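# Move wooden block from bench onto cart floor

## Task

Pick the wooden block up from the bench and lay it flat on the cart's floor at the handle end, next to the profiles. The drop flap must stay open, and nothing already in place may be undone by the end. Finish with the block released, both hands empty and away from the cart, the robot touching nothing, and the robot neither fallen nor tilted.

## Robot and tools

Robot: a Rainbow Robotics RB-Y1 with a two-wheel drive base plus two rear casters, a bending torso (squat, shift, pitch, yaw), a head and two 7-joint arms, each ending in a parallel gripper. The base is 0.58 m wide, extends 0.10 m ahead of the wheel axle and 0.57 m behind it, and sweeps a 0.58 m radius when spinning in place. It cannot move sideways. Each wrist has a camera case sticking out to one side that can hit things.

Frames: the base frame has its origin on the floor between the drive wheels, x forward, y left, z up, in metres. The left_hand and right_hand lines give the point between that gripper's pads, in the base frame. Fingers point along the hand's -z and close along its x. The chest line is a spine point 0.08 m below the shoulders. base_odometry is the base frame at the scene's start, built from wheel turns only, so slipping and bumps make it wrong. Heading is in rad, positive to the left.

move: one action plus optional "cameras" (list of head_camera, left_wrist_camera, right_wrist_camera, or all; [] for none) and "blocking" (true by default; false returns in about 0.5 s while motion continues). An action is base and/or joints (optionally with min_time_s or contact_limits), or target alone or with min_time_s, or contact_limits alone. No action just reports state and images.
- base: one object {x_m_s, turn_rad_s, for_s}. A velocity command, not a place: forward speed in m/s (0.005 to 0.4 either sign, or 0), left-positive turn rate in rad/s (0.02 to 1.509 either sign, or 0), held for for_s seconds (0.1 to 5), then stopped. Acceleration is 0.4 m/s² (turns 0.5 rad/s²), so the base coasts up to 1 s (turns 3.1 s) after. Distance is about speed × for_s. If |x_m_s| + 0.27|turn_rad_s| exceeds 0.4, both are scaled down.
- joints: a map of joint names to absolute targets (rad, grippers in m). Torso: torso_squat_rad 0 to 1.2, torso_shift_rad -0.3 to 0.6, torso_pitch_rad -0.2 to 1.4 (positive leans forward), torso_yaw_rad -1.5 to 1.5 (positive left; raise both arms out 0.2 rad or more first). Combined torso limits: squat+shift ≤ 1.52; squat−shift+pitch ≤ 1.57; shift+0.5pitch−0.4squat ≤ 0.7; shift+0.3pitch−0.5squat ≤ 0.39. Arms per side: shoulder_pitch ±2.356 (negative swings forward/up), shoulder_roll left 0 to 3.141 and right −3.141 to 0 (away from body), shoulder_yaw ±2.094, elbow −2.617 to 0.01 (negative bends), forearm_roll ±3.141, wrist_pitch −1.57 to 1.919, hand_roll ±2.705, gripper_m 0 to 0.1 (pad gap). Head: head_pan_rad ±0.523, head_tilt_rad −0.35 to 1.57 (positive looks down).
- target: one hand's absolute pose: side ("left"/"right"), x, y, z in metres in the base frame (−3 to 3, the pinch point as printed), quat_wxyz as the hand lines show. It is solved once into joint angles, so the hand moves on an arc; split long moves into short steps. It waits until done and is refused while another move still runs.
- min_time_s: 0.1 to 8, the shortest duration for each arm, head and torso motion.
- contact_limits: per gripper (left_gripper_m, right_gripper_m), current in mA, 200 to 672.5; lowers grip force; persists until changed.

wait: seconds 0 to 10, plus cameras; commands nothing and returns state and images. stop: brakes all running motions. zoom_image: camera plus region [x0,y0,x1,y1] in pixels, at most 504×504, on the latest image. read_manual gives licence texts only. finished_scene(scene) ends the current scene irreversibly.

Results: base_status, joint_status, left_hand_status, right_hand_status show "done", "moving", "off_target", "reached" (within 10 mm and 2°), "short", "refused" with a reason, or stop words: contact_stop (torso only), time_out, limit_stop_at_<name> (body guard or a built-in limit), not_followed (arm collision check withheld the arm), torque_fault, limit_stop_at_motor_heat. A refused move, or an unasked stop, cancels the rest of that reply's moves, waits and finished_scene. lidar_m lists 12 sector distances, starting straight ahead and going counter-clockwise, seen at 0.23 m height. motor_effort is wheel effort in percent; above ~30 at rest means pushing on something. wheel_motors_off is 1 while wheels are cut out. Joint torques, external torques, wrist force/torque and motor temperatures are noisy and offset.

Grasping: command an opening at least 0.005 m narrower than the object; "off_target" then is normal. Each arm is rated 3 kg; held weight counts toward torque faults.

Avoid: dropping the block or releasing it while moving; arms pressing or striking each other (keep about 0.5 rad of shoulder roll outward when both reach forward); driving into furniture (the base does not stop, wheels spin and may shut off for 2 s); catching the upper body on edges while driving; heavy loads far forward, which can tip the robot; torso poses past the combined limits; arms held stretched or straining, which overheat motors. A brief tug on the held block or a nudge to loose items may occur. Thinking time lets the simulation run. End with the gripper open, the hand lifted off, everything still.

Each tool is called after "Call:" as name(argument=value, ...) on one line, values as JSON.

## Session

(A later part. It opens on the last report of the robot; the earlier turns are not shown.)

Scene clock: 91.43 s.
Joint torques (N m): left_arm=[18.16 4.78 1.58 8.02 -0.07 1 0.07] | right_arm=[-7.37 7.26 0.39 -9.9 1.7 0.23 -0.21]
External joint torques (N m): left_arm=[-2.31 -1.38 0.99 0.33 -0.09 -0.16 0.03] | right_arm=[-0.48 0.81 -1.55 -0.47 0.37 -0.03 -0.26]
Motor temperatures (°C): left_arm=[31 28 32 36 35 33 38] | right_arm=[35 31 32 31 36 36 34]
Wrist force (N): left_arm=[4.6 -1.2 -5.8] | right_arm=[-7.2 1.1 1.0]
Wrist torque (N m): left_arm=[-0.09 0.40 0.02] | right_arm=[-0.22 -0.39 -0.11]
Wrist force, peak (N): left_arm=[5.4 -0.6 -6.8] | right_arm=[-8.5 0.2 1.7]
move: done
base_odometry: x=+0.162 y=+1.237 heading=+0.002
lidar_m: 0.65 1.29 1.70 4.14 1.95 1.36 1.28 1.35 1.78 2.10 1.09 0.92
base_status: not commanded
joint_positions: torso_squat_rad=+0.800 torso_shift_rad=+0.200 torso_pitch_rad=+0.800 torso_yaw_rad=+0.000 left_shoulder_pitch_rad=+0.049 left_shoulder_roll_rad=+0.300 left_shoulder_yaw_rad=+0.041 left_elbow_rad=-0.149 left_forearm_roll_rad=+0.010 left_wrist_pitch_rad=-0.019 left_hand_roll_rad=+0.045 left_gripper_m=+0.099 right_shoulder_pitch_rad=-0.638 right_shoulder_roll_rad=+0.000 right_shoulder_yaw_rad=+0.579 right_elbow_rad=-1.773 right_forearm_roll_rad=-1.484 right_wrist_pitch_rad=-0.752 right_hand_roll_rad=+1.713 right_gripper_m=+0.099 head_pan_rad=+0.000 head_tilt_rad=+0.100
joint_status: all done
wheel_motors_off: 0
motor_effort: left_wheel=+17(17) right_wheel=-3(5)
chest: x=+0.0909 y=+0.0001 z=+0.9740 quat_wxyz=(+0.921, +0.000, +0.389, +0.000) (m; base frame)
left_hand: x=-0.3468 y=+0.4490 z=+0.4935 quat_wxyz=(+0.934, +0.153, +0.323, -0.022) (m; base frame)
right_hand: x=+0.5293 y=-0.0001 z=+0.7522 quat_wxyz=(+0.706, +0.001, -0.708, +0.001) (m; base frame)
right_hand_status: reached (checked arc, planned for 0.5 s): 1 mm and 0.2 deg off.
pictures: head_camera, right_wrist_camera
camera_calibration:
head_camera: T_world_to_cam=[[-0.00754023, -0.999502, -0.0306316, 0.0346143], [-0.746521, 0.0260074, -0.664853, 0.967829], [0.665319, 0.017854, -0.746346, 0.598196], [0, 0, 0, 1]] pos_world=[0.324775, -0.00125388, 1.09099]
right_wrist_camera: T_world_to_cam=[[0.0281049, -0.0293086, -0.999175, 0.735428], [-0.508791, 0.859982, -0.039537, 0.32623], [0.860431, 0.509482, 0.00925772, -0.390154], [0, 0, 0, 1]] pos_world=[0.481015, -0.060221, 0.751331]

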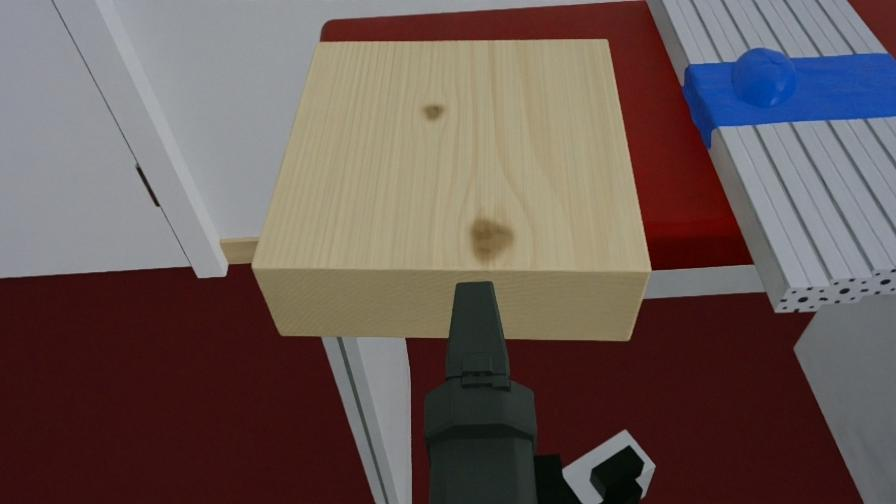

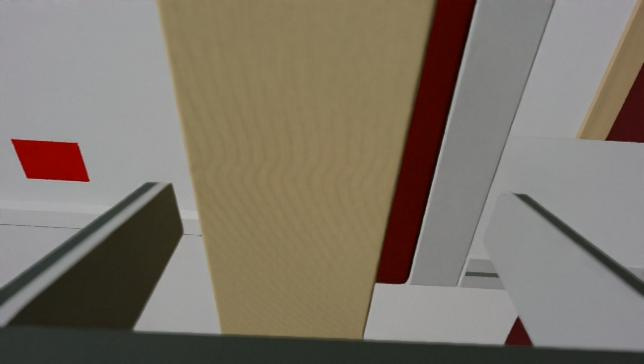

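Call:
move(target={"side":"right","x":0.555,"y":0.005,"z":0.759,"quat_wxyz":[0.707,0,-0.707,0]}, cameras=["head_camera","right_wrist_camera"])

Call:
zoom_image(camera="right_wrist_camera", region=[100, 100, 580, 364])

Call:
zoom_image(camera="head_camera", region=[380, 200, 620, 400])

Scene clock: 94.40 s.
Joint torques (N m): left_arm=[18.05 4.57 1.27 7.94 -0.09 0.96 -0.04] | right_arm=[-9.25 7.22 0.05 -10.15 1.39 0.24 0.04]
External joint torques (N m): left_arm=[-2.42 -1.59 0.68 0.25 -0.12 -0.2 -0.07] | right_arm=[-0.69 0.88 -1.46 -0.63 0.05 -0.12 -0.01]
Motor temperatures (°C): left_arm=[31 28 32 36 35 33 38] | right_arm=[35 31 32 31 36 36 34]
Wrist force (N): left_arm=[4.3 -0.6 -5.9] | right_arm=[-6.9 0.4 1.6]
Wrist torque (N m): left_arm=[-0.16 0.31 0.05] | right_arm=[-0.12 -0.36 -0.09]
Wrist force, peak (N): left_arm=[5.2 -0.5 -7.0] | right_arm=[-8.3 0.6 1.4]
move: done
base_odometry: x=+0.162 y=+1.237 heading=+0.002
lidar_m: 0.66 1.29 1.69 4.14 1.95 1.36 1.29 1.34 1.77 2.11 1.08 0.92
base_status: not commanded
joint_positions: torso_squat_rad=+0.800 torso_shift_rad=+0.200 torso_pitch_rad=+0.800 torso_yaw_rad=+0.000 left_shoulder_pitch_rad=+0.049 left_shoulder_roll_rad=+0.300 left_shoulder_yaw_rad=+0.041 left_elbow_rad=-0.149 left_forearm_roll_rad=+0.010 left_wrist_pitch_rad=-0.019 left_hand_roll_rad=+0.045 left_gripper_m=+0.099 right_shoulder_pitch_rad=-0.739 right_shoulder_roll_rad=+0.000 right_shoulder_yaw_rad=+0.548 right_elbow_rad=-1.724 right_forearm_roll_rad=-1.570 right_wrist_pitch_rad=-0.765 right_hand_roll_rad=+1.761 right_gripper_m=+0.099 head_pan_rad=+0.000 head_tilt_rad=+0.100
joint_status: all done
wheel_motors_off: 0
motor_effort: left_wheel=+16(17) right_wheel=-1(4)
chest: x=+0.0909 y=+0.0001 z=+0.9740 quat_wxyz=(+0.921, +0.000, +0.389, +0.000) (m; base frame)
left_hand: x=-0.3468 y=+0.4490 z=+0.4935 quat_wxyz=(+0.934, +0.153, +0.323, -0.022) (m; base frame)
right_hand: x=+0.5549 y=+0.0050 z=+0.7590 quat_wxyz=(+0.707, +0.000, -0.707, +0.000) (m; base frame)
right_hand_status: reached (checked arc, planned for 0.4 s): 0 mm and 0.0 deg off.
pictures: head_camera, right_wrist_camera
camera_calibration:
head_camera: T_world_to_cam=[[-0.00754563, -0.999502, -0.0306257, 0.0346094], [-0.746517, 0.0260076, -0.664858, 0.967831], [0.665324, 0.0178458, -0.746342, 0.598195], [0, 0, 0, 1]] pos_world=[0.32477, -0.00125414, 1.09099]
right_wrist_camera: T_world_to_cam=[[0.0262327, -0.0290383, -0.999234, 0.742766], [-0.506894, 0.861155, -0.038333, 0.333109], [0.861609, 0.507512, 0.00787109, -0.414427], [0, 0, 0, 1]] pos_world=[0.50644, -0.0549632, 0.758228]

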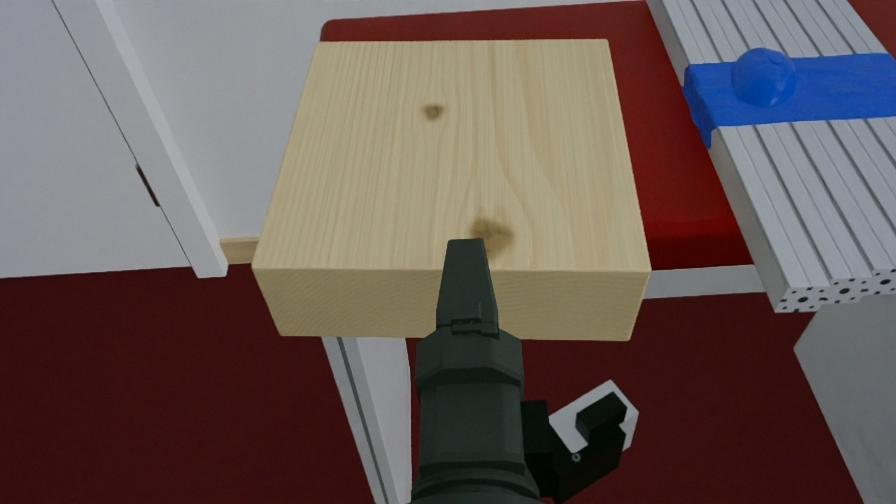

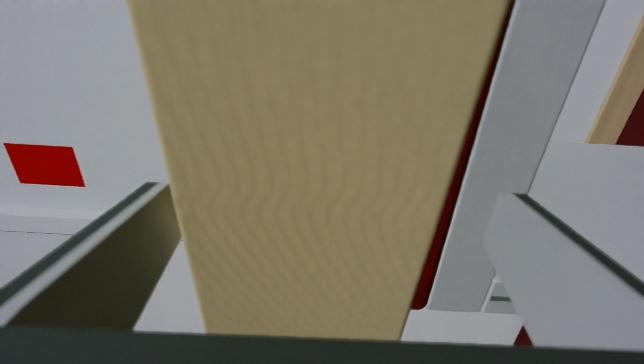

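Scaled by 1.050 from the camera's 644x364 image, which has a finer 1265x715 frame.

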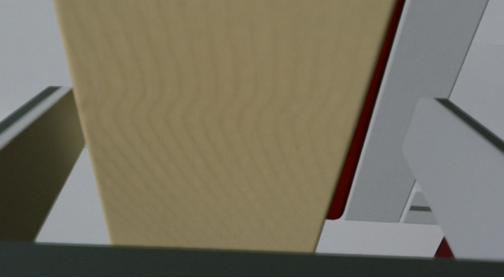

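Scaled by 2.100 from the camera's 896x504 image, which has a finer 1280x720 frame.

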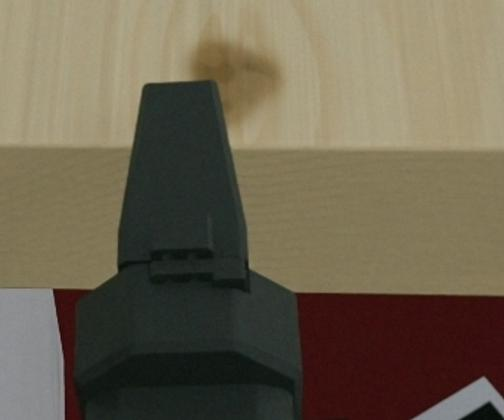

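Call:
move(target={"side":"right","x":0.55,"y":0.005,"z":0.766,"quat_wxyz":[0.707,0,-0.707,0]}, cameras=[])

Call:
move(target={"side":"right","x":0.575,"y":0.005,"z":0.766,"quat_wxyz":[0.707,0,-0.707,0]}, cameras=["head_camera","right_wrist_camera"])

Call:
zoom_image(camera="right_wrist_camera", region=[100, 100, 580, 364])

Scene clock: 97.23 s.
Joint torques (N m): left_arm=[17.92 4.65 1.56 7.98 0.03 1.01 0.02] | right_arm=[-7.44 7.13 1.8 -10.7 1.16 0.36 0.03]
External joint torques (N m): left_arm=[-2.55 -1.51 0.97 0.29 0 -0.15 -0.01] | right_arm=[0.88 0.72 0.23 -1.2 -0.17 -0.06 -0.02]
Motor temperatures (°C): left_arm=[31 28 32 36 35 33 38] | right_arm=[35 31 32 31 36 36 34]
Wrist force (N): left_arm=[4.8 -0.1 -6.7] | right_arm=[-7.4 0.6 1.3]
Wrist torque (N m): left_arm=[-0.24 0.42 0.01] | right_arm=[-0.11 -0.42 -0.11]
Wrist force, peak (N): left_arm=[4.9 -0.9 -7.2] | right_arm=[-8.3 1.1 1.8]
move: done
base_odometry: x=+0.162 y=+1.237 heading=+0.002
lidar_m: 0.65 1.31 1.68 4.14 1.95 1.37 1.28 1.33 1.76 2.12 1.09 0.92
base_status: not commanded
joint_positions: torso_squat_rad=+0.800 torso_shift_rad=+0.200 torso_pitch_rad=+0.800 torso_yaw_rad=+0.000 left_shoulder_pitch_rad=+0.049 left_shoulder_roll_rad=+0.300 left_shoulder_yaw_rad=+0.041 left_elbow_rad=-0.149 left_forearm_roll_rad=+0.010 left_wrist_pitch_rad=-0.019 left_hand_roll_rad=+0.045 left_gripper_m=+0.099 right_shoulder_pitch_rad=-0.725 right_shoulder_roll_rad=+0.000 right_shoulder_yaw_rad=+0.560 right_elbow_rad=-1.760 right_forearm_roll_rad=-1.585 right_wrist_pitch_rad=-0.773 right_hand_roll_rad=+1.795 right_gripper_m=+0.099 head_pan_rad=+0.000 head_tilt_rad=+0.100
joint_status: all done
wheel_motors_off: 0
motor_effort: left_wheel=+16(16) right_wheel=-1(3)
chest: x=+0.0909 y=+0.0001 z=+0.9740 quat_wxyz=(+0.921, +0.000, +0.389, +0.000) (m; base frame)
left_hand: x=-0.3468 y=+0.4490 z=+0.4935 quat_wxyz=(+0.934, +0.153, +0.323, -0.022) (m; base frame)
right_hand: x=+0.5503 y=+0.0049 z=+0.7659 quat_wxyz=(+0.707, +0.000, -0.707, +0.000) (m; base frame)
right_hand_status: reached (checked arc, planned for 0.2 s): 0 mm and 0.1 deg off.
pictures: none
No camera images: "cameras" was empty.

Scene clock: 97.93 s.
Joint torques (N m): left_arm=[18.1 4.56 1.27 7.78 -0.1 0.98 0.03] | right_arm=[-10.1 6.87 -0.16 -10.21 1.35 0.53 0.18]
External joint torques (N m): left_arm=[-2.37 -1.6 0.68 0.09 -0.12 -0.18 -0.01] | right_arm=[-0.37 0.82 -1.41 -0.62 0.05 0.1 0.13]
Motor temperatures (°C): left_arm=[31 28 32 36 35 33 38] | right_arm=[35 31 32 31 36 36 34]
Wrist force (N): left_arm=[4.4 -1.0 -5.7] | right_arm=[-7.4 0.7 1.5]
Wrist torque (N m): left_arm=[-0.09 0.37 0.04] | right_arm=[-0.16 -0.46 -0.11]
Wrist force, peak (N): left_arm=[5.1 -0.7 -7.2] | right_arm=[-8.1 0.2 0.9]
move: done
base_odometry: x=+0.162 y=+1.237 heading=+0.002
lidar_m: 0.65 1.29 1.69 4.13 1.95 1.35 1.29 1.33 1.77 2.10 1.09 0.90
base_status: not commanded
joint_positions: torso_squat_rad=+0.800 torso_shift_rad=+0.200 torso_pitch_rad=+0.800 torso_yaw_rad=+0.000 left_shoulder_pitch_rad=+0.049 left_shoulder_roll_rad=+0.300 left_shoulder_yaw_rad=+0.041 left_elbow_rad=-0.149 left_forearm_roll_rad=+0.010 left_wrist_pitch_rad=-0.019 left_hand_roll_rad=+0.045 left_gripper_m=+0.099 right_shoulder_pitch_rad=-0.804 right_shoulder_roll_rad=+0.000 right_shoulder_yaw_rad=+0.509 right_elbow_rad=-1.699 right_forearm_roll_rad=-1.631 right_wrist_pitch_rad=-0.755 right_hand_roll_rad=+1.801 right_gripper_m=+0.099 head_pan_rad=+0.000 head_tilt_rad=+0.100
joint_status: all done
wheel_motors_off: 0
motor_effort: left_wheel=+15(17) right_wheel=-3(3)
chest: x=+0.0909 y=+0.0001 z=+0.9740 quat_wxyz=(+0.921, +0.000, +0.389, +0.000) (m; base frame)
left_hand: x=-0.3468 y=+0.4490 z=+0.4935 quat_wxyz=(+0.934, +0.153, +0.323, -0.022) (m; base frame)
right_hand: x=+0.5749 y=+0.0050 z=+0.7660 quat_wxyz=(+0.707, +0.000, -0.707, +0.000) (m; base frame)
right_hand_status: reached (checked arc, planned for 0.3 s): 0 mm and 0.0 deg off.
pictures: head_camera, right_wrist_camera
camera_calibration:
head_camera: T_world_to_cam=[[-0.00754904, -0.999503, -0.0306218, 0.0346054], [-0.746528, 0.0260072, -0.664845, 0.967821], [0.665311, 0.0178411, -0.746353, 0.598198], [0, 0, 0, 1]] pos_world=[0.324779, -0.00125465, 1.09098]
right_wrist_camera: T_world_to_cam=[[0.0260459, -0.0290934, -0.999237, 0.7493], [-0.506763, 0.861235, -0.0382845, 0.343462], [0.861692, 0.507374, 0.00768814, -0.431623], [0, 0, 0, 1]] pos_world=[0.526463, -0.0550077, 0.765196]

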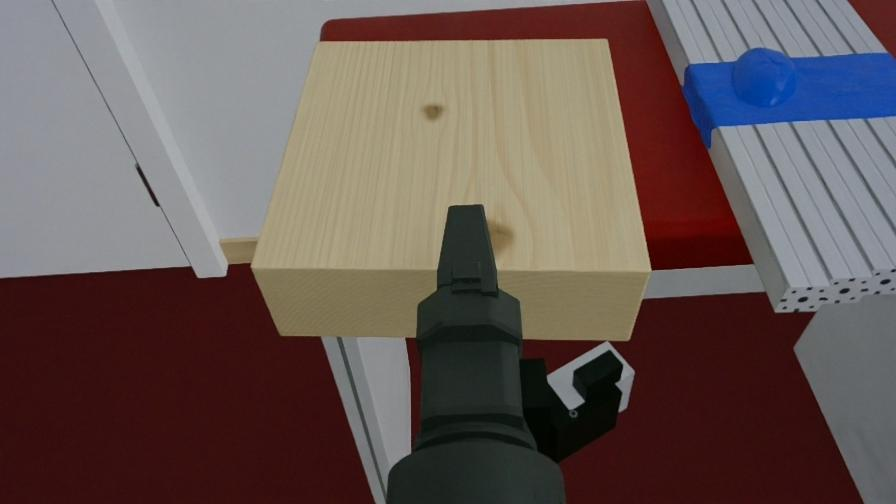

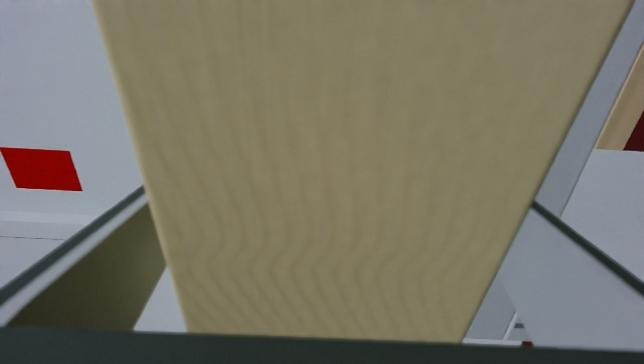

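Scaled by 1.050 from the camera's 644x364 image, which has a finer 1265x715 frame.

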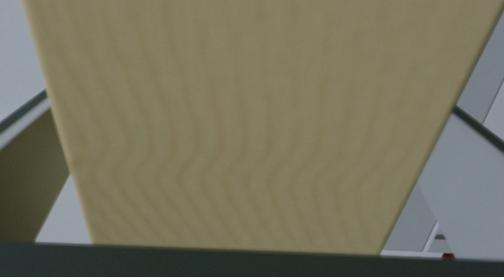

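Call:
move(target={"side":"right","x":0.607,"y":0.005,"z":0.766,"quat_wxyz":[0.707,0,-0.707,0]}, cameras=["right_wrist_camera"])

Call:
move(joints={"right_gripper_m":0.06}, cameras=["head_camera","right_wrist_camera"])

Scene clock: 99.80 s.
Joint torques (N m): left_arm=[18.16 4.69 1.27 7.87 0.03 1.01 0.07] | right_arm=[-13.05 6.04 -0.61 -9.88 0.95 0.62 -0.18]
External joint torques (N m): left_arm=[-2.31 -1.47 0.68 0.18 0 -0.15 0.04] | right_arm=[-1.49 0.58 -1.51 -0.22 -0.32 0.21 -0.23]
Motor temperatures (°C): left_arm=[31 28 32 36 35 33 38] | right_arm=[35 31 32 31 36 36 34]
Wrist force (N): left_arm=[4.9 -0.1 -6.0] | right_arm=[-5.8 -1.2 7.6]
Wrist torque (N m): left_arm=[-0.26 0.41 0.03] | right_arm=[-0.24 -0.57 -0.10]
Wrist force, peak (N): left_arm=[5.2 -0.2 -6.9] | right_arm=[-7.1 1.0 10.1]
move: done
base_odometry: x=+0.162 y=+1.237 heading=+0.002
lidar_m: 0.66 1.30 1.69 4.14 1.96 1.36 1.29 1.34 1.77 2.10 1.08 0.91
base_status: not commanded
joint_positions: torso_squat_rad=+0.800 torso_shift_rad=+0.200 torso_pitch_rad=+0.800 torso_yaw_rad=+0.000 left_shoulder_pitch_rad=+0.049 left_shoulder_roll_rad=+0.300 left_shoulder_yaw_rad=+0.041 left_elbow_rad=-0.149 left_forearm_roll_rad=+0.010 left_wrist_pitch_rad=-0.019 left_hand_roll_rad=+0.045 left_gripper_m=+0.099 right_shoulder_pitch_rad=-0.907 right_shoulder_roll_rad=+0.000 right_shoulder_yaw_rad=+0.444 right_elbow_rad=-1.604 right_forearm_roll_rad=-1.671 right_wrist_pitch_rad=-0.727 right_hand_roll_rad=+1.791 right_gripper_m=+0.099 head_pan_rad=+0.000 head_tilt_rad=+0.100
joint_status: all done
wheel_motors_off: 0
motor_effort: left_wheel=+15(17) right_wheel=-1(3)
chest: x=+0.0909 y=+0.0001 z=+0.9740 quat_wxyz=(+0.921, +0.000, +0.389, +0.000) (m; base frame)
left_hand: x=-0.3468 y=+0.4490 z=+0.4935 quat_wxyz=(+0.934, +0.153, +0.323, -0.022) (m; base frame)
right_hand: x=+0.6067 y=+0.0050 z=+0.7660 quat_wxyz=(+0.707, +0.000, -0.707, +0.000) (m; base frame)
right_hand_status: reached (checked arc, planned for 0.4 s): 0 mm and 0.0 deg off.
pictures: right_wrist_camera
camera_calibration:
right_wrist_camera: T_world_to_cam=[[0.025798, -0.0291012, -0.999244, 0.748696], [-0.506907, 0.861155, -0.0381667, 0.359598], [0.861615, 0.507508, 0.00746451, -0.458829], [0, 0, 0, 1]] pos_world=[0.558302, -0.0550224, 0.76528]

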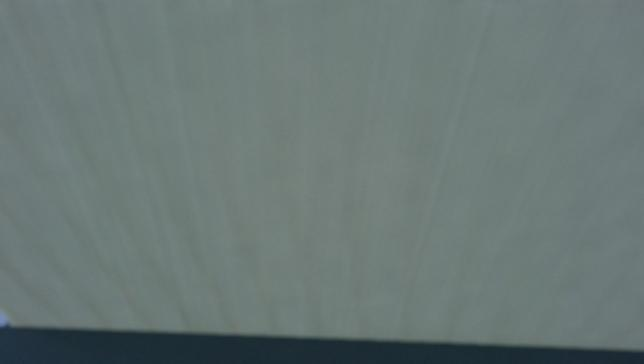

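Scene clock: 100.73 s.
Joint torques (N m): left_arm=[17.99 4.87 1.27 7.84 0.03 1.04 -0.03] | right_arm=[-10.68 6.22 -0.79 -6.67 -0.09 0.35 0.03]
External joint torques (N m): left_arm=[-2.47 -1.3 0.67 0.16 0.01 -0.12 -0.07] | right_arm=[0.89 0.76 -1.69 2.99 -1.36 -0.07 -0.02]
Motor temperatures (°C): left_arm=[31 28 32 36 35 33 38] | right_arm=[35 31 32 31 36 36 34]
Wrist force (N): left_arm=[5.0 -0.8 -6.1] | right_arm=[0.3 -0.1 7.7]
Wrist torque (N m): left_arm=[-0.09 0.48 0.06] | right_arm=[-0.27 -1.32 -0.54]
Wrist force, peak (N): left_arm=[5.8 -0.1 -6.2] | right_arm=[-7.0 -1.2 7.5]
move: off_target
base_odometry: x=+0.162 y=+1.237 heading=+0.002
lidar_m: 0.65 1.30 1.70 4.14 1.95 1.37 1.29 1.33 1.76 2.11 1.10 0.91
base_status: not commanded
joint_positions: torso_squat_rad=+0.800 torso_shift_rad=+0.200 torso_pitch_rad=+0.800 torso_yaw_rad=+0.000 left_shoulder_pitch_rad=+0.049 left_shoulder_roll_rad=+0.300 left_shoulder_yaw_rad=+0.041 left_elbow_rad=-0.149 left_forearm_roll_rad=+0.010 left_wrist_pitch_rad=-0.019 left_hand_roll_rad=+0.045 left_gripper_m=+0.099 right_shoulder_pitch_rad=-0.907 right_shoulder_roll_rad=+0.000 right_shoulder_yaw_rad=+0.444 right_elbow_rad=-1.605 right_forearm_roll_rad=-1.671 right_wrist_pitch_rad=-0.727 right_hand_roll_rad=+1.791 right_gripper_m=+0.075 head_pan_rad=+0.000 head_tilt_rad=+0.100
joint_status: right_gripper_m off_target (ended at +0.075, target +0.060)
wheel_motors_off: 0
motor_effort: left_wheel=+16(17) right_wheel=+1(2)
chest: x=+0.0907 y=+0.0001 z=+0.9741 quat_wxyz=(+0.921, +0.000, +0.389, +0.000) (m; base frame)
left_hand: x=-0.3468 y=+0.4490 z=+0.4935 quat_wxyz=(+0.934, +0.153, +0.323, -0.022) (m; base frame)
right_hand: x=+0.6068 y=+0.0051 z=+0.7669 quat_wxyz=(+0.707, +0.000, -0.708, +0.000) (m; base frame)
pictures: head_camera, right_wrist_camera
camera_calibration:
head_camera: T_world_to_cam=[[-0.00754588, -0.999503, -0.0306129, 0.0345996], [-0.746313, 0.0260048, -0.665087, 0.967973], [0.665552, 0.0178282, -0.746138, 0.598121], [0, 0, 0, 1]] pos_world=[0.324591, -0.00125291, 1.09113]
right_wrist_camera: T_world_to_cam=[[0.0274477, -0.0285545, -0.999215, 0.748572], [-0.506983, 0.861095, -0.0385339, 0.359901], [0.861519, 0.507642, 0.00915839, -0.460164], [0, 0, 0, 1]] pos_world=[0.558357, -0.054935, 0.766067]

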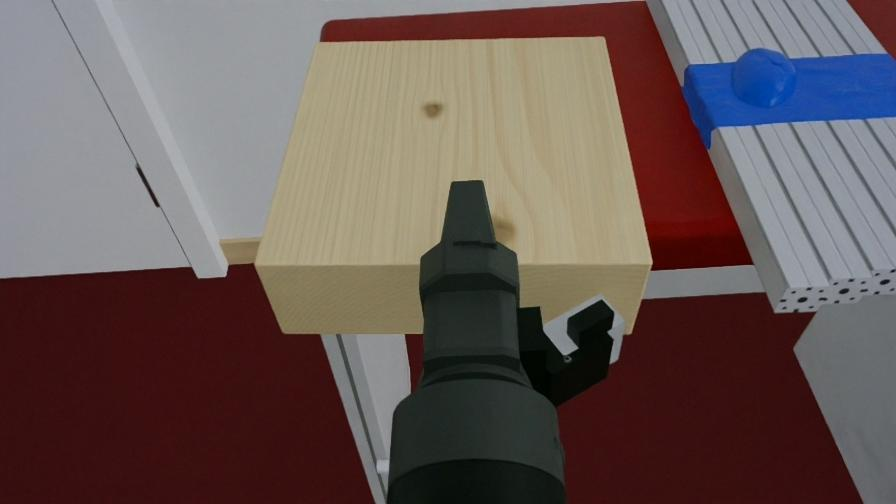

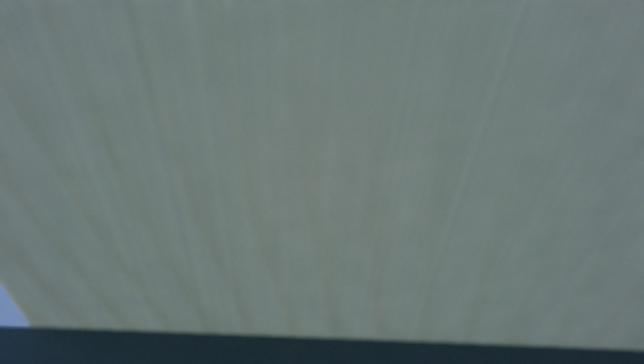

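Call:
move(target={"side":"right","x":0.60,"y":0.005,"z":0.80,"quat_wxyz":[0.707,0,-0.707,0]}, min_time_s=1.5, cameras=["head_camera"])

Call:
move(target={"side":"right","x":0.56,"y":0.0,"z":0.84,"quat_wxyz":[0.707,0,-0.707,0]}, min_time_s=1.5, cameras=["head_camera"])

Scene clock: 103.97 s.
Joint torques (N m): left_arm=[18.24 4.49 1.45 7.82 -0.09 1 0.04] | right_arm=[-19.91 6.54 2.82 -20.9 4.57 2.71 0.08]
External joint torques (N m): left_arm=[-2.24 -1.66 0.86 0.12 -0.12 -0.16 0] | right_arm=[-8.62 0.93 1.9 -11.31 3.34 1.97 0.03]
Motor temperatures (°C): left_arm=[31 28 32 36 35 33 38] | right_arm=[35 31 32 31 36 36 34]
Wrist force (N): left_arm=[5.6 -0.3 -5.9] | right_arm=[-24.5 1.6 0.8]
Wrist torque (N m): left_arm=[-0.18 0.50 0.04] | right_arm=[-0.07 1.07 0.07]
Wrist force, peak (N): left_arm=[5.6 -0.7 -6.5] | right_arm=[-26.5 1.8 0.8]
move: done
base_odometry: x=+0.162 y=+1.237 heading=+0.002
lidar_m: 0.64 1.31 1.70 4.14 1.94 1.37 1.29 1.32 1.76 2.11 1.09 0.91
base_status: not commanded
joint_positions: torso_squat_rad=+0.800 torso_shift_rad=+0.200 torso_pitch_rad=+0.801 torso_yaw_rad=+0.000 left_shoulder_pitch_rad=+0.049 left_shoulder_roll_rad=+0.300 left_shoulder_yaw_rad=+0.041 left_elbow_rad=-0.149 left_forearm_roll_rad=+0.010 left_wrist_pitch_rad=-0.019 left_hand_roll_rad=+0.045 left_gripper_m=+0.099 right_shoulder_pitch_rad=-0.897 right_shoulder_roll_rad=+0.000 right_shoulder_yaw_rad=+0.466 right_elbow_rad=-1.737 right_forearm_roll_rad=-1.798 right_wrist_pitch_rad=-0.768 right_hand_roll_rad=+1.971 right_gripper_m=+0.074 head_pan_rad=+0.000 head_tilt_rad=+0.100
joint_status: all done
wheel_motors_off: 0
motor_effort: left_wheel=+16(17) right_wheel=+0(3)
chest: x=+0.0912 y=+0.0001 z=+0.9739 quat_wxyz=(+0.921, +0.000, +0.390, +0.000) (m; base frame)
left_hand: x=-0.3469 y=+0.4490 z=+0.4937 quat_wxyz=(+0.934, +0.153, +0.323, -0.022) (m; base frame)
right_hand: x=+0.6000 y=+0.0046 z=+0.7968 quat_wxyz=(+0.708, -0.001, -0.706, +0.000) (m; base frame)
right_hand_status: reached (checked arc, planned for 1.5 s): 3 mm and 0.2 deg off.
pictures: head_camera
camera_calibration:
head_camera: T_world_to_cam=[[-0.00757773, -0.999503, -0.030605, 0.034591], [-0.747004, 0.0260047, -0.66431, 0.967449], [0.664776, 0.0178281, -0.74683, 0.598405], [0, 0, 0, 1]] pos_world=[0.325146, -0.0012529, 1.09065]

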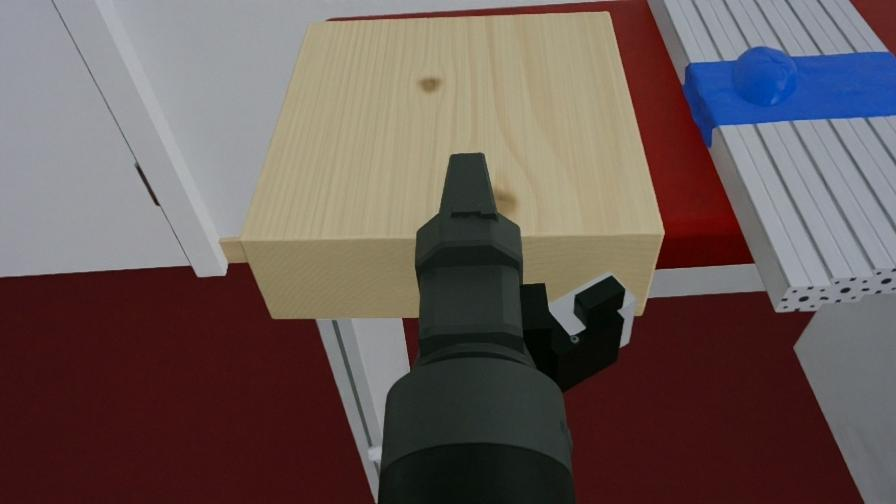

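Scene clock: 105.80 s.
Joint torques (N m): left_arm=[18.21 4.52 1.34 7.78 -0.02 0.91 0.01] | right_arm=[-17.68 7.8 2.91 -20.06 4.52 4.16 -0.02]
External joint torques (N m): left_arm=[-2.28 -1.63 0.75 0.08 -0.04 -0.25 -0.02] | right_arm=[-8.39 1.64 1.68 -10.85 3.35 3.08 -0.07]
Motor temperatures (°C): left_arm=[31 28 32 36 35 33 38] | right_arm=[35 31 32 31 36 36 34]
Wrist force (N): left_arm=[4.5 -0.6 -5.8] | right_arm=[-25.0 1.6 1.1]
Wrist torque (N m): left_arm=[-0.14 0.40 0.00] | right_arm=[-0.08 1.08 0.07]
Wrist force, peak (N): left_arm=[4.4 -0.6 -7.6] | right_arm=[-25.6 2.0 1.3]
move: done
base_odometry: x=+0.162 y=+1.237 heading=+0.002
lidar_m: 0.65 1.30 1.71 4.13 1.94 1.35 1.28 1.33 1.78 2.12 1.10 0.92
base_status: not commanded
joint_positions: torso_squat_rad=+0.800 torso_shift_rad=+0.200 torso_pitch_rad=+0.801 torso_yaw_rad=+0.000 left_shoulder_pitch_rad=+0.049 left_shoulder_roll_rad=+0.300 left_shoulder_yaw_rad=+0.041 left_elbow_rad=-0.149 left_forearm_roll_rad=+0.010 left_wrist_pitch_rad=-0.019 left_hand_roll_rad=+0.045 left_gripper_m=+0.099 right_shoulder_pitch_rad=-0.801 right_shoulder_roll_rad=+0.000 right_shoulder_yaw_rad=+0.561 right_elbow_rad=-1.983 right_forearm_roll_rad=-1.877 right_wrist_pitch_rad=-0.857 right_hand_roll_rad=+2.175 right_gripper_m=+0.074 head_pan_rad=+0.000 head_tilt_rad=+0.100
joint_status: all done
wheel_motors_off: 0
motor_effort: left_wheel=+16(17) right_wheel=+0(2)
chest: x=+0.0912 y=+0.0001 z=+0.9739 quat_wxyz=(+0.921, +0.000, +0.390, +0.000) (m; base frame)
left_hand: x=-0.3469 y=+0.4490 z=+0.4937 quat_wxyz=(+0.934, +0.153, +0.323, -0.022) (m; base frame)
right_hand: x=+0.5606 y=-0.0003 z=+0.8376 quat_wxyz=(+0.708, -0.001, -0.706, +0.000) (m; base frame)
right_hand_status: reached (checked arc, planned for 1.5 s): 2 mm and 0.2 deg off.
pictures: head_camera
camera_calibration:
head_camera: T_world_to_cam=[[-0.00757851, -0.999503, -0.0306048, 0.0345907], [-0.747021, 0.0260047, -0.664292, 0.967437], [0.664758, 0.0178281, -0.746846, 0.598412], [0, 0, 0, 1]] pos_world=[0.325158, -0.00125293, 1.09064]

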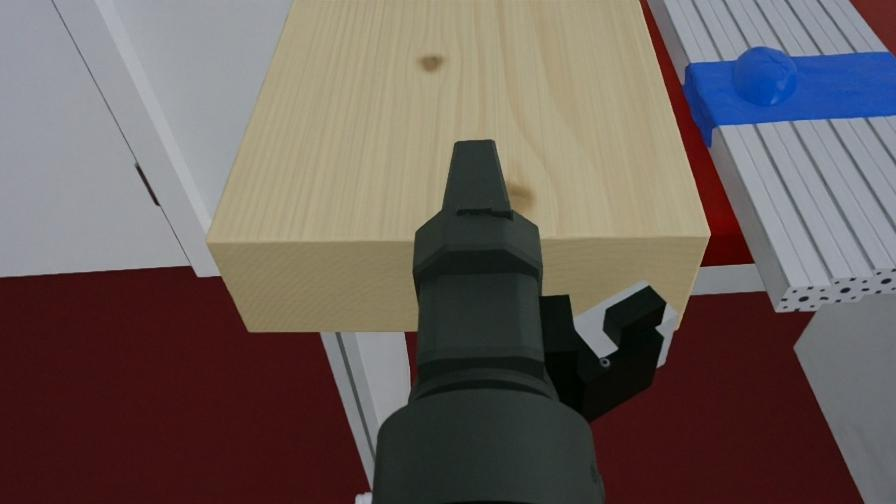

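Call:
move(base={"turn_rad_s":0.7,"for_s":1.767}, cameras=[])

Call:
move(base={"x_m_s":-0.35,"for_s":4.03}, cameras=[])

Call:
move(base={"turn_rad_s":-0.7,"for_s":1.767}, cameras=["head_camera"])

Scene clock: 112.27 s.
Joint torques (N m): left_arm=[18.22 4.5 1.36 7.67 -0.05 0.94 0.11] | right_arm=[-17.65 7.66 2.92 -19.66 4.47 4.28 0.08]
External joint torques (N m): left_arm=[-2.26 -1.66 0.77 -0.03 -0.07 -0.22 0.08] | right_arm=[-8.36 1.5 1.69 -10.45 3.3 3.21 0.03]
Motor temperatures (°C): left_arm=[31 28 32 36 35 33 38] | right_arm=[35 31 32 32 36 37 34]
Wrist force (N): left_arm=[4.8 -0.7 -6.5] | right_arm=[-24.5 1.9 1.4]
Wrist torque (N m): left_arm=[-0.12 0.40 0.03] | right_arm=[-0.03 1.16 0.12]
Wrist force, peak (N): left_arm=[5.5 -0.5 -6.7] | right_arm=[-25.2 1.7 0.9]
move: done
base_odometry: x=+0.162 y=+1.237 heading=+1.238
lidar_m: 2.09 3.30 1.62 1.30 1.29 1.41 2.18 1.19 0.93 1.09 0.64 1.37
base_status: done (sent for 1.77 of 1.77 s)
joint_positions: torso_squat_rad=+0.800 torso_shift_rad=+0.200 torso_pitch_rad=+0.801 torso_yaw_rad=+0.000 left_shoulder_pitch_rad=+0.049 left_shoulder_roll_rad=+0.300 left_shoulder_yaw_rad=+0.041 left_elbow_rad=-0.149 left_forearm_roll_rad=+0.010 left_wrist_pitch_rad=-0.019 left_hand_roll_rad=+0.045 left_gripper_m=+0.099 right_shoulder_pitch_rad=-0.801 right_shoulder_roll_rad=+0.000 right_shoulder_yaw_rad=+0.561 right_elbow_rad=-1.983 right_forearm_roll_rad=-1.877 right_wrist_pitch_rad=-0.857 right_hand_roll_rad=+2.175 right_gripper_m=+0.074 head_pan_rad=+0.000 head_tilt_rad=+0.100
joint_status: not commanded
wheel_motors_off: 0
motor_effort: left_wheel=-3(38) right_wheel=+15(40)
chest: x=+0.0912 y=+0.0001 z=+0.9739 quat_wxyz=(+0.921, +0.000, +0.390, +0.000) (m; base frame)
left_hand: x=-0.3469 y=+0.4490 z=+0.4937 quat_wxyz=(+0.934, +0.153, +0.323, -0.022) (m; base frame)
right_hand: x=+0.5606 y=-0.0002 z=+0.8376 quat_wxyz=(+0.708, -0.001, -0.706, +0.000) (m; base frame)
pictures: none
No camera images: "cameras" was empty.

Scene clock: 117.53 s.
Joint torques (N m): left_arm=[17.75 4.92 1.55 7.76 -0.01 0.89 -0.11] | right_arm=[-18.97 8.39 2.65 -19.51 4.69 4.16 0.02]
External joint torques (N m): left_arm=[-2.74 -1.24 0.95 0.06 -0.03 -0.27 -0.14] | right_arm=[-9.68 2.23 1.42 -10.3 3.52 3.08 -0.03]
Motor temperatures (°C): left_arm=[31 28 32 36 35 33 38] | right_arm=[35 31 32 32 36 37 34]
Wrist force (N): left_arm=[5.0 -0.7 -5.7] | right_arm=[-24.2 1.3 0.7]
Wrist torque (N m): left_arm=[-0.12 0.41 0.07] | right_arm=[-0.21 1.06 0.07]
Wrist force, peak (N): left_arm=[5.2 -0.7 -7.0] | right_arm=[-26.5 2.7 0.7]
move: done
base_odometry: x=-0.299 y=-0.097 heading=+1.239
lidar_m: 3.00 1.97 0.97 0.78 0.76 0.83 1.31 4.58 1.27 0.97 0.96 1.34
base_status: done (sent for 4.03 of 4.03 s)
joint_positions: torso_squat_rad=+0.800 torso_shift_rad=+0.200 torso_pitch_rad=+0.801 torso_yaw_rad=+0.000 left_shoulder_pitch_rad=+0.049 left_shoulder_roll_rad=+0.300 left_shoulder_yaw_rad=+0.041 left_elbow_rad=-0.149 left_forearm_roll_rad=+0.010 left_wrist_pitch_rad=-0.019 left_hand_roll_rad=+0.045 left_gripper_m=+0.099 right_shoulder_pitch_rad=-0.801 right_shoulder_roll_rad=+0.000 right_shoulder_yaw_rad=+0.561 right_elbow_rad=-1.983 right_forearm_roll_rad=-1.877 right_wrist_pitch_rad=-0.857 right_hand_roll_rad=+2.175 right_gripper_m=+0.074 head_pan_rad=+0.000 head_tilt_rad=+0.100
joint_status: not commanded
wheel_motors_off: 0
motor_effort: left_wheel=+17(40) right_wheel=-18(32)
chest: x=+0.0912 y=+0.0001 z=+0.9739 quat_wxyz=(+0.921, +0.000, +0.390, +0.000) (m; base frame)
left_hand: x=-0.3470 y=+0.4490 z=+0.4938 quat_wxyz=(+0.934, +0.153, +0.323, -0.022) (m; base frame)
right_hand: x=+0.5605 y=-0.0003 z=+0.8375 quat_wxyz=(+0.708, -0.001, -0.706, +0.000) (m; base frame)
pictures: none
No camera images: "cameras" was empty.

Scene clock: 121.03 s.
Joint torques (N m): left_arm=[17.63 4.73 1.08 7.73 -0.1 1.02 0.04] | right_arm=[-18.62 8.44 2.18 -19.27 4.69 4.36 0]
External joint torques (N m): left_arm=[-2.86 -1.42 0.48 0.03 -0.12 -0.14 0.01] | right_arm=[-9.34 2.28 0.95 -10.06 3.52 3.27 -0.04]
Motor temperatures (°C): left_arm=[31 28 32 36 35 33 38] | right_arm=[35 31 32 33 36 37 34]
Wrist force (N): left_arm=[4.7 0.0 -6.1] | right_arm=[-24.3 0.6 1.4]
Wrist torque (N m): left_arm=[-0.23 0.40 0.03] | right_arm=[-0.19 1.13 0.09]
Wrist force, peak (N): left_arm=[5.3 -0.2 -6.9] | right_arm=[-25.4 0.0 0.6]
move: done
base_odometry: x=-0.299 y=-0.097 heading=+0.003
lidar_m: 0.95 1.02 1.82 3.76 1.16 0.81 0.77 0.80 1.06 2.56 2.68 1.01
base_status: done (sent for 1.77 of 1.77 s)
joint_positions: torso_squat_rad=+0.800 torso_shift_rad=+0.200 torso_pitch_rad=+0.801 torso_yaw_rad=+0.000 left_shoulder_pitch_rad=+0.049 left_shoulder_roll_rad=+0.300 left_shoulder_yaw_rad=+0.041 left_elbow_rad=-0.149 left_forearm_roll_rad=+0.010 left_wrist_pitch_rad=-0.019 left_hand_roll_rad=+0.045 left_gripper_m=+0.099 right_shoulder_pitch_rad=-0.801 right_shoulder_roll_rad=+0.000 right_shoulder_yaw_rad=+0.561 right_elbow_rad=-1.983 right_forearm_roll_rad=-1.877 right_wrist_pitch_rad=-0.857 right_hand_roll_rad=+2.175 right_gripper_m=+0.074 head_pan_rad=+0.000 head_tilt_rad=+0.100
joint_status: not commanded
wheel_motors_off: 0
motor_effort: left_wheel=+17(40) right_wheel=-5(40)
chest: x=+0.0912 y=+0.0001 z=+0.9739 quat_wxyz=(+0.921, +0.000, +0.390, +0.000) (m; base frame)
left_hand: x=-0.3470 y=+0.4490 z=+0.4938 quat_wxyz=(+0.934, +0.153, +0.323, -0.022) (m; base frame)
right_hand: x=+0.5605 y=-0.0003 z=+0.8375 quat_wxyz=(+0.708, -0.001, -0.706, +0.000) (m; base frame)
pictures: head_camera
camera_calibration:
head_camera: T_world_to_cam=[[-0.0075977, -0.999502, -0.0306264, 0.0346055], [-0.747078, 0.0260319, -0.664226, 0.96739], [0.664693, 0.0178338, -0.746904, 0.598438], [0, 0, 0, 1]] pos_world=[0.325202, -0.00126717, 1.0906]

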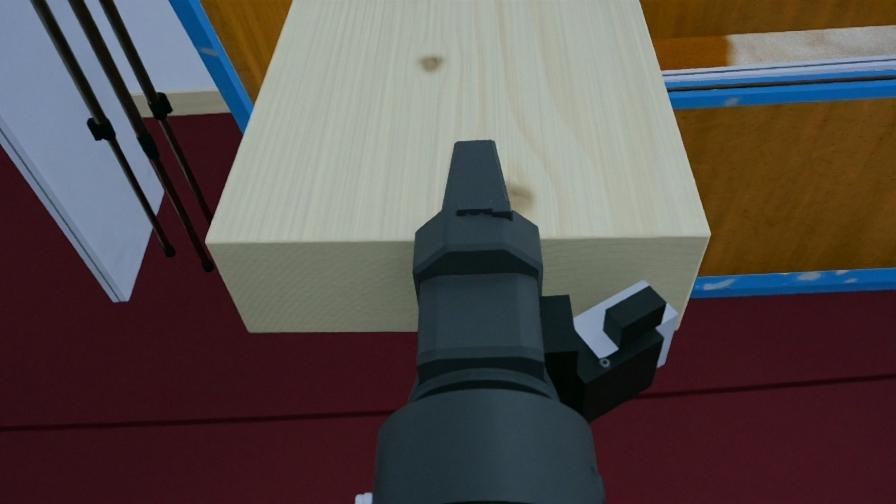

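Call:
move(target={"side":"right","x":0.55,"y":-0.08,"z":0.80,"quat_wxyz":[0.653,0.271,-0.271,0.653]}, min_time_s=3, cameras=["head_camera","right_wrist_camera"])

Scene clock: 141.70 s.
Joint torques (N m): left_arm=[17.71 5.07 1.3 7.81 -0.05 0.95 0.03] | right_arm=[-27.07 -5.27 -15.18 1.53 -3.84 -1.13 -0.13]
External joint torques (N m): left_arm=[-2.78 -1.09 0.71 0.11 -0.07 -0.21 -0.01] | right_arm=[-9.52 -0.45 -5.34 -0.06 -3.16 -0.75 -0.16]
Motor temperatures (°C): left_arm=[31 28 32 36 35 33 38] | right_arm=[35 31 32 34 37 37 34]
Wrist force (N): left_arm=[4.7 -1.0 -5.9] | right_arm=[-17.2 1.0 -15.1]
Wrist torque (N m): left_arm=[-0.10 0.39 0.06] | right_arm=[-0.34 0.77 0.08]
Wrist force, peak (N): left_arm=[4.9 -0.7 -7.2] | right_arm=[-27.7 -1.1 0.9]
move: done
base_odometry: x=-0.299 y=-0.097 heading=+0.003
lidar_m: 0.95 0.99 1.82 3.77 1.17 0.82 0.77 0.79 1.06 2.56 2.69 1.01
base_status: not commanded
joint_positions: torso_squat_rad=+0.800 torso_shift_rad=+0.200 torso_pitch_rad=+0.801 torso_yaw_rad=+0.000 left_shoulder_pitch_rad=+0.049 left_shoulder_roll_rad=+0.300 left_shoulder_yaw_rad=+0.041 left_elbow_rad=-0.149 left_forearm_roll_rad=+0.010 left_wrist_pitch_rad=-0.019 left_hand_roll_rad=+0.045 left_gripper_m=+0.099 right_shoulder_pitch_rad=-2.354 right_shoulder_roll_rad=-1.382 right_shoulder_yaw_rad=+1.842 right_elbow_rad=-1.645 right_forearm_roll_rad=-2.603 right_wrist_pitch_rad=+0.707 right_hand_roll_rad=+1.331 right_gripper_m=+0.074 head_pan_rad=+0.000 head_tilt_rad=+0.100
joint_status: all done
wheel_motors_off: 0
motor_effort: left_wheel=+16(18) right_wheel=-6(8)
chest: x=+0.0912 y=+0.0001 z=+0.9739 quat_wxyz=(+0.921, +0.000, +0.390, +0.000) (m; base frame)
left_hand: x=-0.3469 y=+0.4490 z=+0.4937 quat_wxyz=(+0.934, +0.153, +0.323, -0.022) (m; base frame)
right_hand: x=+0.5495 y=-0.0808 z=+0.7984 quat_wxyz=(+0.653, +0.272, -0.270, +0.653) (m; base frame)
right_hand_status: reached (checked arc, planned for 3.0 s): 2 mm and 0.1 deg off.
pictures: head_camera, right_wrist_camera
camera_calibration:
head_camera: T_world_to_cam=[[-0.00760999, -0.999503, -0.0305966, 0.034587], [-0.747072, 0.0260214, -0.664234, 0.967398], [0.6647, 0.017803, -0.746899, 0.598434], [0, 0, 0, 1]] pos_world=[0.3252, -0.00125725, 1.09061]
right_wrist_camera: T_world_to_cam=[[0.0272632, -0.686963, -0.726181, 0.508013], [-0.860613, -0.385689, 0.33255, 0.203335], [-0.508529, 0.615894, -0.601724, 0.881823], [0, 0, 0, 1]] pos_world=[0.609576, -0.115699, 0.831905]

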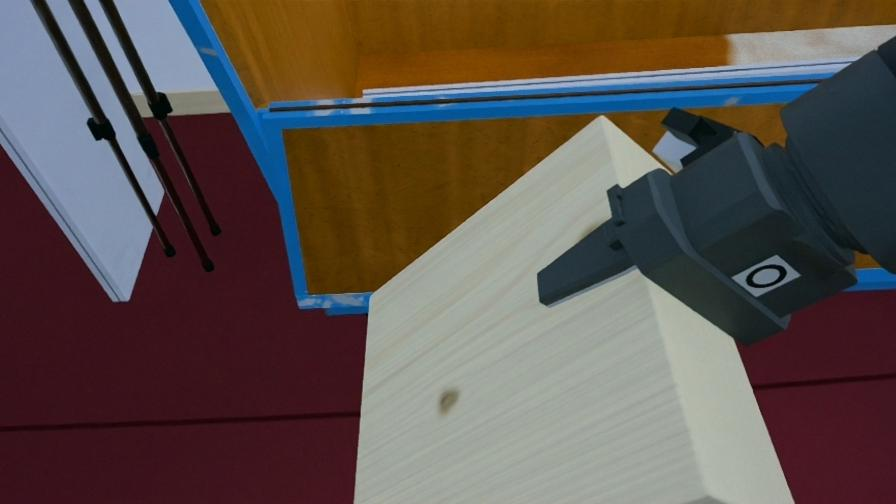

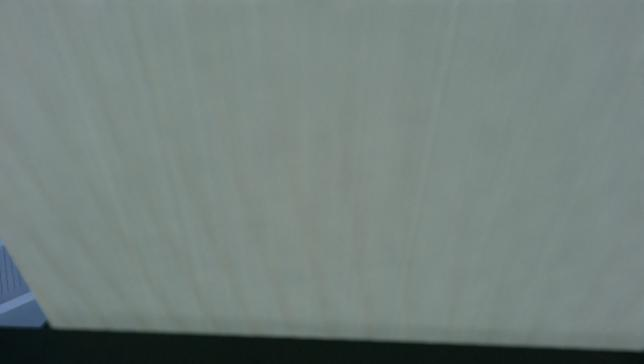

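Call:
move(target={"side":"right","x":0.52,"y":-0.10,"z":0.88,"quat_wxyz":[0.653,0.271,-0.271,0.653]}, min_time_s=1.5, cameras=[])

Call:
move(base={"x_m_s":0.2,"for_s":3.3}, joints={"head_tilt_rad":0.2}, cameras=["head_camera"])

Scene clock: 148.93 s.
Joint torques (N m): left_arm=[17.84 5.05 1.22 7.94 -0.06 0.95 0.02] | right_arm=[-24.14 -6.4 -18.27 2 -3.61 -2.48 -0.42]
External joint torques (N m): left_arm=[-2.64 -1.1 0.63 0.24 -0.08 -0.21 -0.02] | right_arm=[-9.25 -2.18 -7.88 0.35 -2.9 -1.76 -0.46]
Motor temperatures (°C): left_arm=[32 28 32 36 35 33 38] | right_arm=[35 31 32 33 37 37 34]
Wrist force (N): left_arm=[4.9 -1.0 -6.0] | right_arm=[-17.4 1.1 -15.2]
Wrist torque (N m): left_arm=[-0.09 0.43 0.04] | right_arm=[-0.33 0.77 0.09]
Wrist force, peak (N): left_arm=[5.0 -0.7 -7.5] | right_arm=[-18.0 0.4 -16.2]
move: done
base_odometry: x=-0.299 y=-0.097 heading=+0.003
lidar_m: 0.96 0.98 1.81 3.77 1.16 0.81 0.77 0.80 1.07 2.56 2.68 1.02
base_status: not commanded
joint_positions: torso_squat_rad=+0.800 torso_shift_rad=+0.200 torso_pitch_rad=+0.801 torso_yaw_rad=+0.000 left_shoulder_pitch_rad=+0.049 left_shoulder_roll_rad=+0.300 left_shoulder_yaw_rad=+0.041 left_elbow_rad=-0.149 left_forearm_roll_rad=+0.010 left_wrist_pitch_rad=-0.019 left_hand_roll_rad=+0.045 left_gripper_m=+0.099 right_shoulder_pitch_rad=-2.354 right_shoulder_roll_rad=-1.590 right_shoulder_yaw_rad=+1.584 right_elbow_rad=-1.829 right_forearm_roll_rad=-2.421 right_wrist_pitch_rad=+0.881 right_hand_roll_rad=+1.056 right_gripper_m=+0.074 head_pan_rad=+0.000 head_tilt_rad=+0.100
joint_status: all done
wheel_motors_off: 0
motor_effort: left_wheel=+17(18) right_wheel=-6(8)
chest: x=+0.0912 y=+0.0001 z=+0.9739 quat_wxyz=(+0.921, +0.000, +0.390, +0.000) (m; base frame)
left_hand: x=-0.3469 y=+0.4490 z=+0.4937 quat_wxyz=(+0.934, +0.153, +0.323, -0.022) (m; base frame)
right_hand: x=+0.5194 y=-0.1005 z=+0.8782 quat_wxyz=(+0.654, +0.272, -0.269, +0.653) (m; base frame)
right_hand_status: reached (checked arc, planned for 1.5 s): 2 mm and 0.2 deg off.
pictures: none
No camera images: "cameras" was empty.

Scene clock: 153.17 s.
Joint torques (N m): left_arm=[18.3 4.68 1.5 7.76 -0.11 0.94 -0.03] | right_arm=[-23.56 -6.39 -17.55 2.54 -3.77 -2.44 -0.29]
External joint torques (N m): left_arm=[-2.19 -1.48 0.9 0.06 -0.13 -0.22 -0.07] | right_arm=[-8.67 -2.17 -7.16 0.88 -3.07 -1.72 -0.32]
Motor temperatures (°C): left_arm=[32 28 32 36 35 33 38] | right_arm=[36 31 33 33 37 37 34]
Wrist force (N): left_arm=[4.9 -0.7 -5.6] | right_arm=[-17.1 1.3 -15.6]
Wrist torque (N m): left_arm=[-0.14 0.42 -0.02] | right_arm=[-0.32 0.75 0.10]
Wrist force, peak (N): left_arm=[5.7 -0.5 -6.7] | right_arm=[-18.8 -0.1 -15.9]
move: done
base_odometry: x=+0.361 y=-0.095 heading=+0.003
lidar_m: 0.30 0.31 0.83 3.72 2.15 1.50 1.42 1.48 1.94 4.71 0.46 0.32
base_status: done (sent for 3.3 of 3.3 s)
joint_positions: torso_squat_rad=+0.800 torso_shift_rad=+0.200 torso_pitch_rad=+0.801 torso_yaw_rad=+0.000 left_shoulder_pitch_rad=+0.049 left_shoulder_roll_rad=+0.300 left_shoulder_yaw_rad=+0.041 left_elbow_rad=-0.149 left_forearm_roll_rad=+0.010 left_wrist_pitch_rad=-0.019 left_hand_roll_rad=+0.045 left_gripper_m=+0.099 right_shoulder_pitch_rad=-2.354 right_shoulder_roll_rad=-1.590 right_shoulder_yaw_rad=+1.584 right_elbow_rad=-1.829 right_forearm_roll_rad=-2.421 right_wrist_pitch_rad=+0.881 right_hand_roll_rad=+1.056 right_gripper_m=+0.074 head_pan_rad=+0.000 head_tilt_rad=+0.200
joint_status: all done
wheel_motors_off: 0
motor_effort: left_wheel=+1(44) right_wheel=+0(27)
chest: x=+0.0912 y=+0.0000 z=+0.9739 quat_wxyz=(+0.921, +0.000, +0.390, +0.000) (m; base frame)
left_hand: x=-0.3469 y=+0.4490 z=+0.4937 quat_wxyz=(+0.934, +0.153, +0.323, -0.022) (m; base frame)
right_hand: x=+0.5195 y=-0.1004 z=+0.8783 quat_wxyz=(+0.654, +0.272, -0.269, +0.653) (m; base frame)
pictures: head_camera
camera_calibration:
head_camera: T_world_to_cam=[[-0.0106202, -0.999502, -0.0297288, 0.0343704], [-0.809644, 0.0260428, -0.586343, 0.897588], [0.586825, 0.0178426, -0.809517, 0.686631], [0, 0, 0, 1]] pos_world=[0.324159, -0.00127376, 1.08316]

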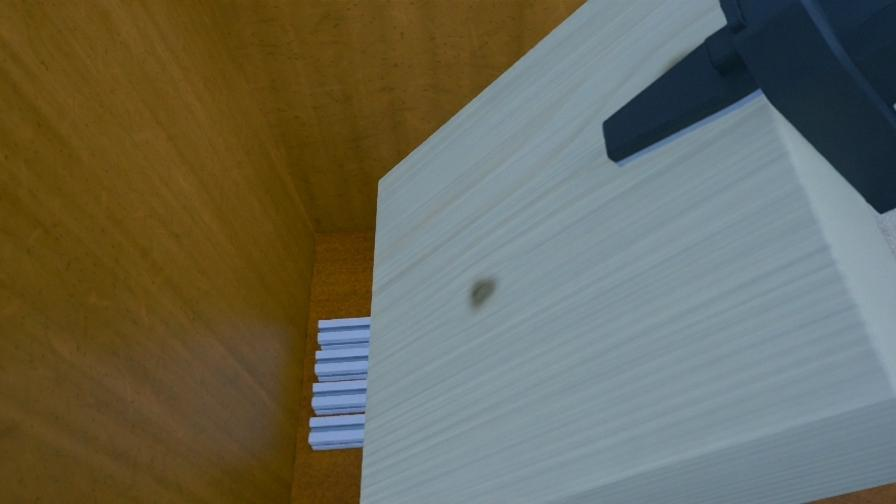

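Call:
move(joints={"head_tilt_rad":0.6,"head_pan_rad":0.1}, cameras=["head_camera"])

Scene clock: 154.63 s.
Joint torques (N m): left_arm=[18.33 4.93 1.56 7.81 -0.05 1.01 0.06] | right_arm=[-23.38 -6.46 -17.7 2.57 -3.76 -2.4 -0.34]
External joint torques (N m): left_arm=[-2.15 -1.23 0.97 0.11 -0.07 -0.15 0.02] | right_arm=[-8.49 -2.23 -7.31 0.91 -3.05 -1.67 -0.38]
Motor temperatures (°C): left_arm=[32 28 32 36 35 33 38] | right_arm=[36 31 33 33 37 37 34]
Wrist force (N): left_arm=[5.0 -0.6 -6.1] | right_arm=[-17.3 0.6 -15.4]
Wrist torque (N m): left_arm=[-0.13 0.43 0.02] | right_arm=[-0.34 0.79 0.09]
Wrist force, peak (N): left_arm=[5.3 -0.6 -6.5] | right_arm=[-18.3 0.9 -16.3]
move: done
base_odometry: x=+0.361 y=-0.095 heading=+0.003
lidar_m: 0.29 0.31 0.84 3.74 2.14 1.51 1.42 1.48 1.95 4.70 0.47 0.31
base_status: not commanded
joint_positions: torso_squat_rad=+0.800 torso_shift_rad=+0.200 torso_pitch_rad=+0.801 torso_yaw_rad=+0.000 left_shoulder_pitch_rad=+0.049 left_shoulder_roll_rad=+0.300 left_shoulder_yaw_rad=+0.041 left_elbow_rad=-0.149 left_forearm_roll_rad=+0.010 left_wrist_pitch_rad=-0.019 left_hand_roll_rad=+0.045 left_gripper_m=+0.099 right_shoulder_pitch_rad=-2.354 right_shoulder_roll_rad=-1.590 right_shoulder_yaw_rad=+1.584 right_elbow_rad=-1.829 right_forearm_roll_rad=-2.421 right_wrist_pitch_rad=+0.881 right_hand_roll_rad=+1.056 right_gripper_m=+0.074 head_pan_rad=+0.100 head_tilt_rad=+0.600
joint_status: all done
wheel_motors_off: 0
motor_effort: left_wheel=+1(1) right_wheel=+0(2)
chest: x=+0.0912 y=+0.0000 z=+0.9739 quat_wxyz=(+0.921, +0.000, +0.390, +0.000) (m; base frame)
left_hand: x=-0.3469 y=+0.4490 z=+0.4937 quat_wxyz=(+0.934, +0.153, +0.323, -0.022) (m; base frame)
right_hand: x=+0.5195 y=-0.1004 z=+0.8783 quat_wxyz=(+0.654, +0.272, -0.269, +0.653) (m; base frame)
pictures: head_camera
camera_calibration:
head_camera: T_world_to_cam=[[0.0480485, -0.994331, -0.0948578, 0.091161], [-0.974073, -0.0256262, -0.224777, 0.541965], [0.221072, 0.103199, -0.969782, 0.953998], [0, 0, 0, 1]] pos_world=[0.312632, 0.00608129, 1.05564]

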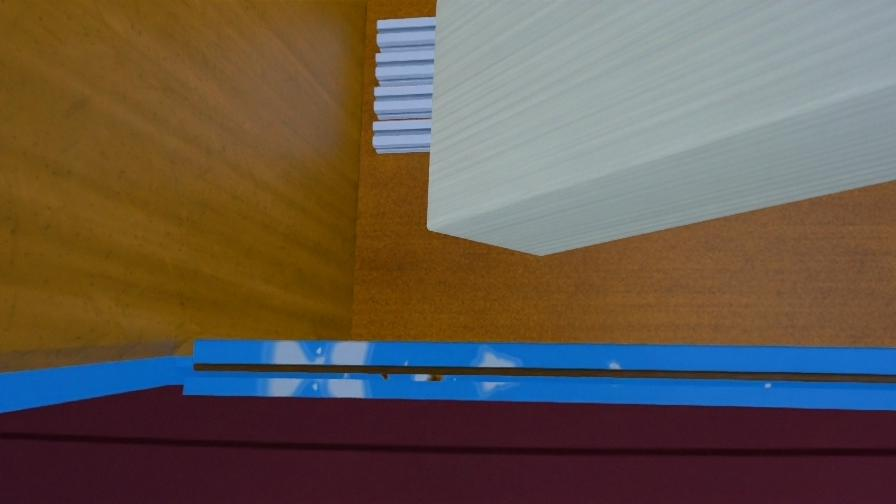

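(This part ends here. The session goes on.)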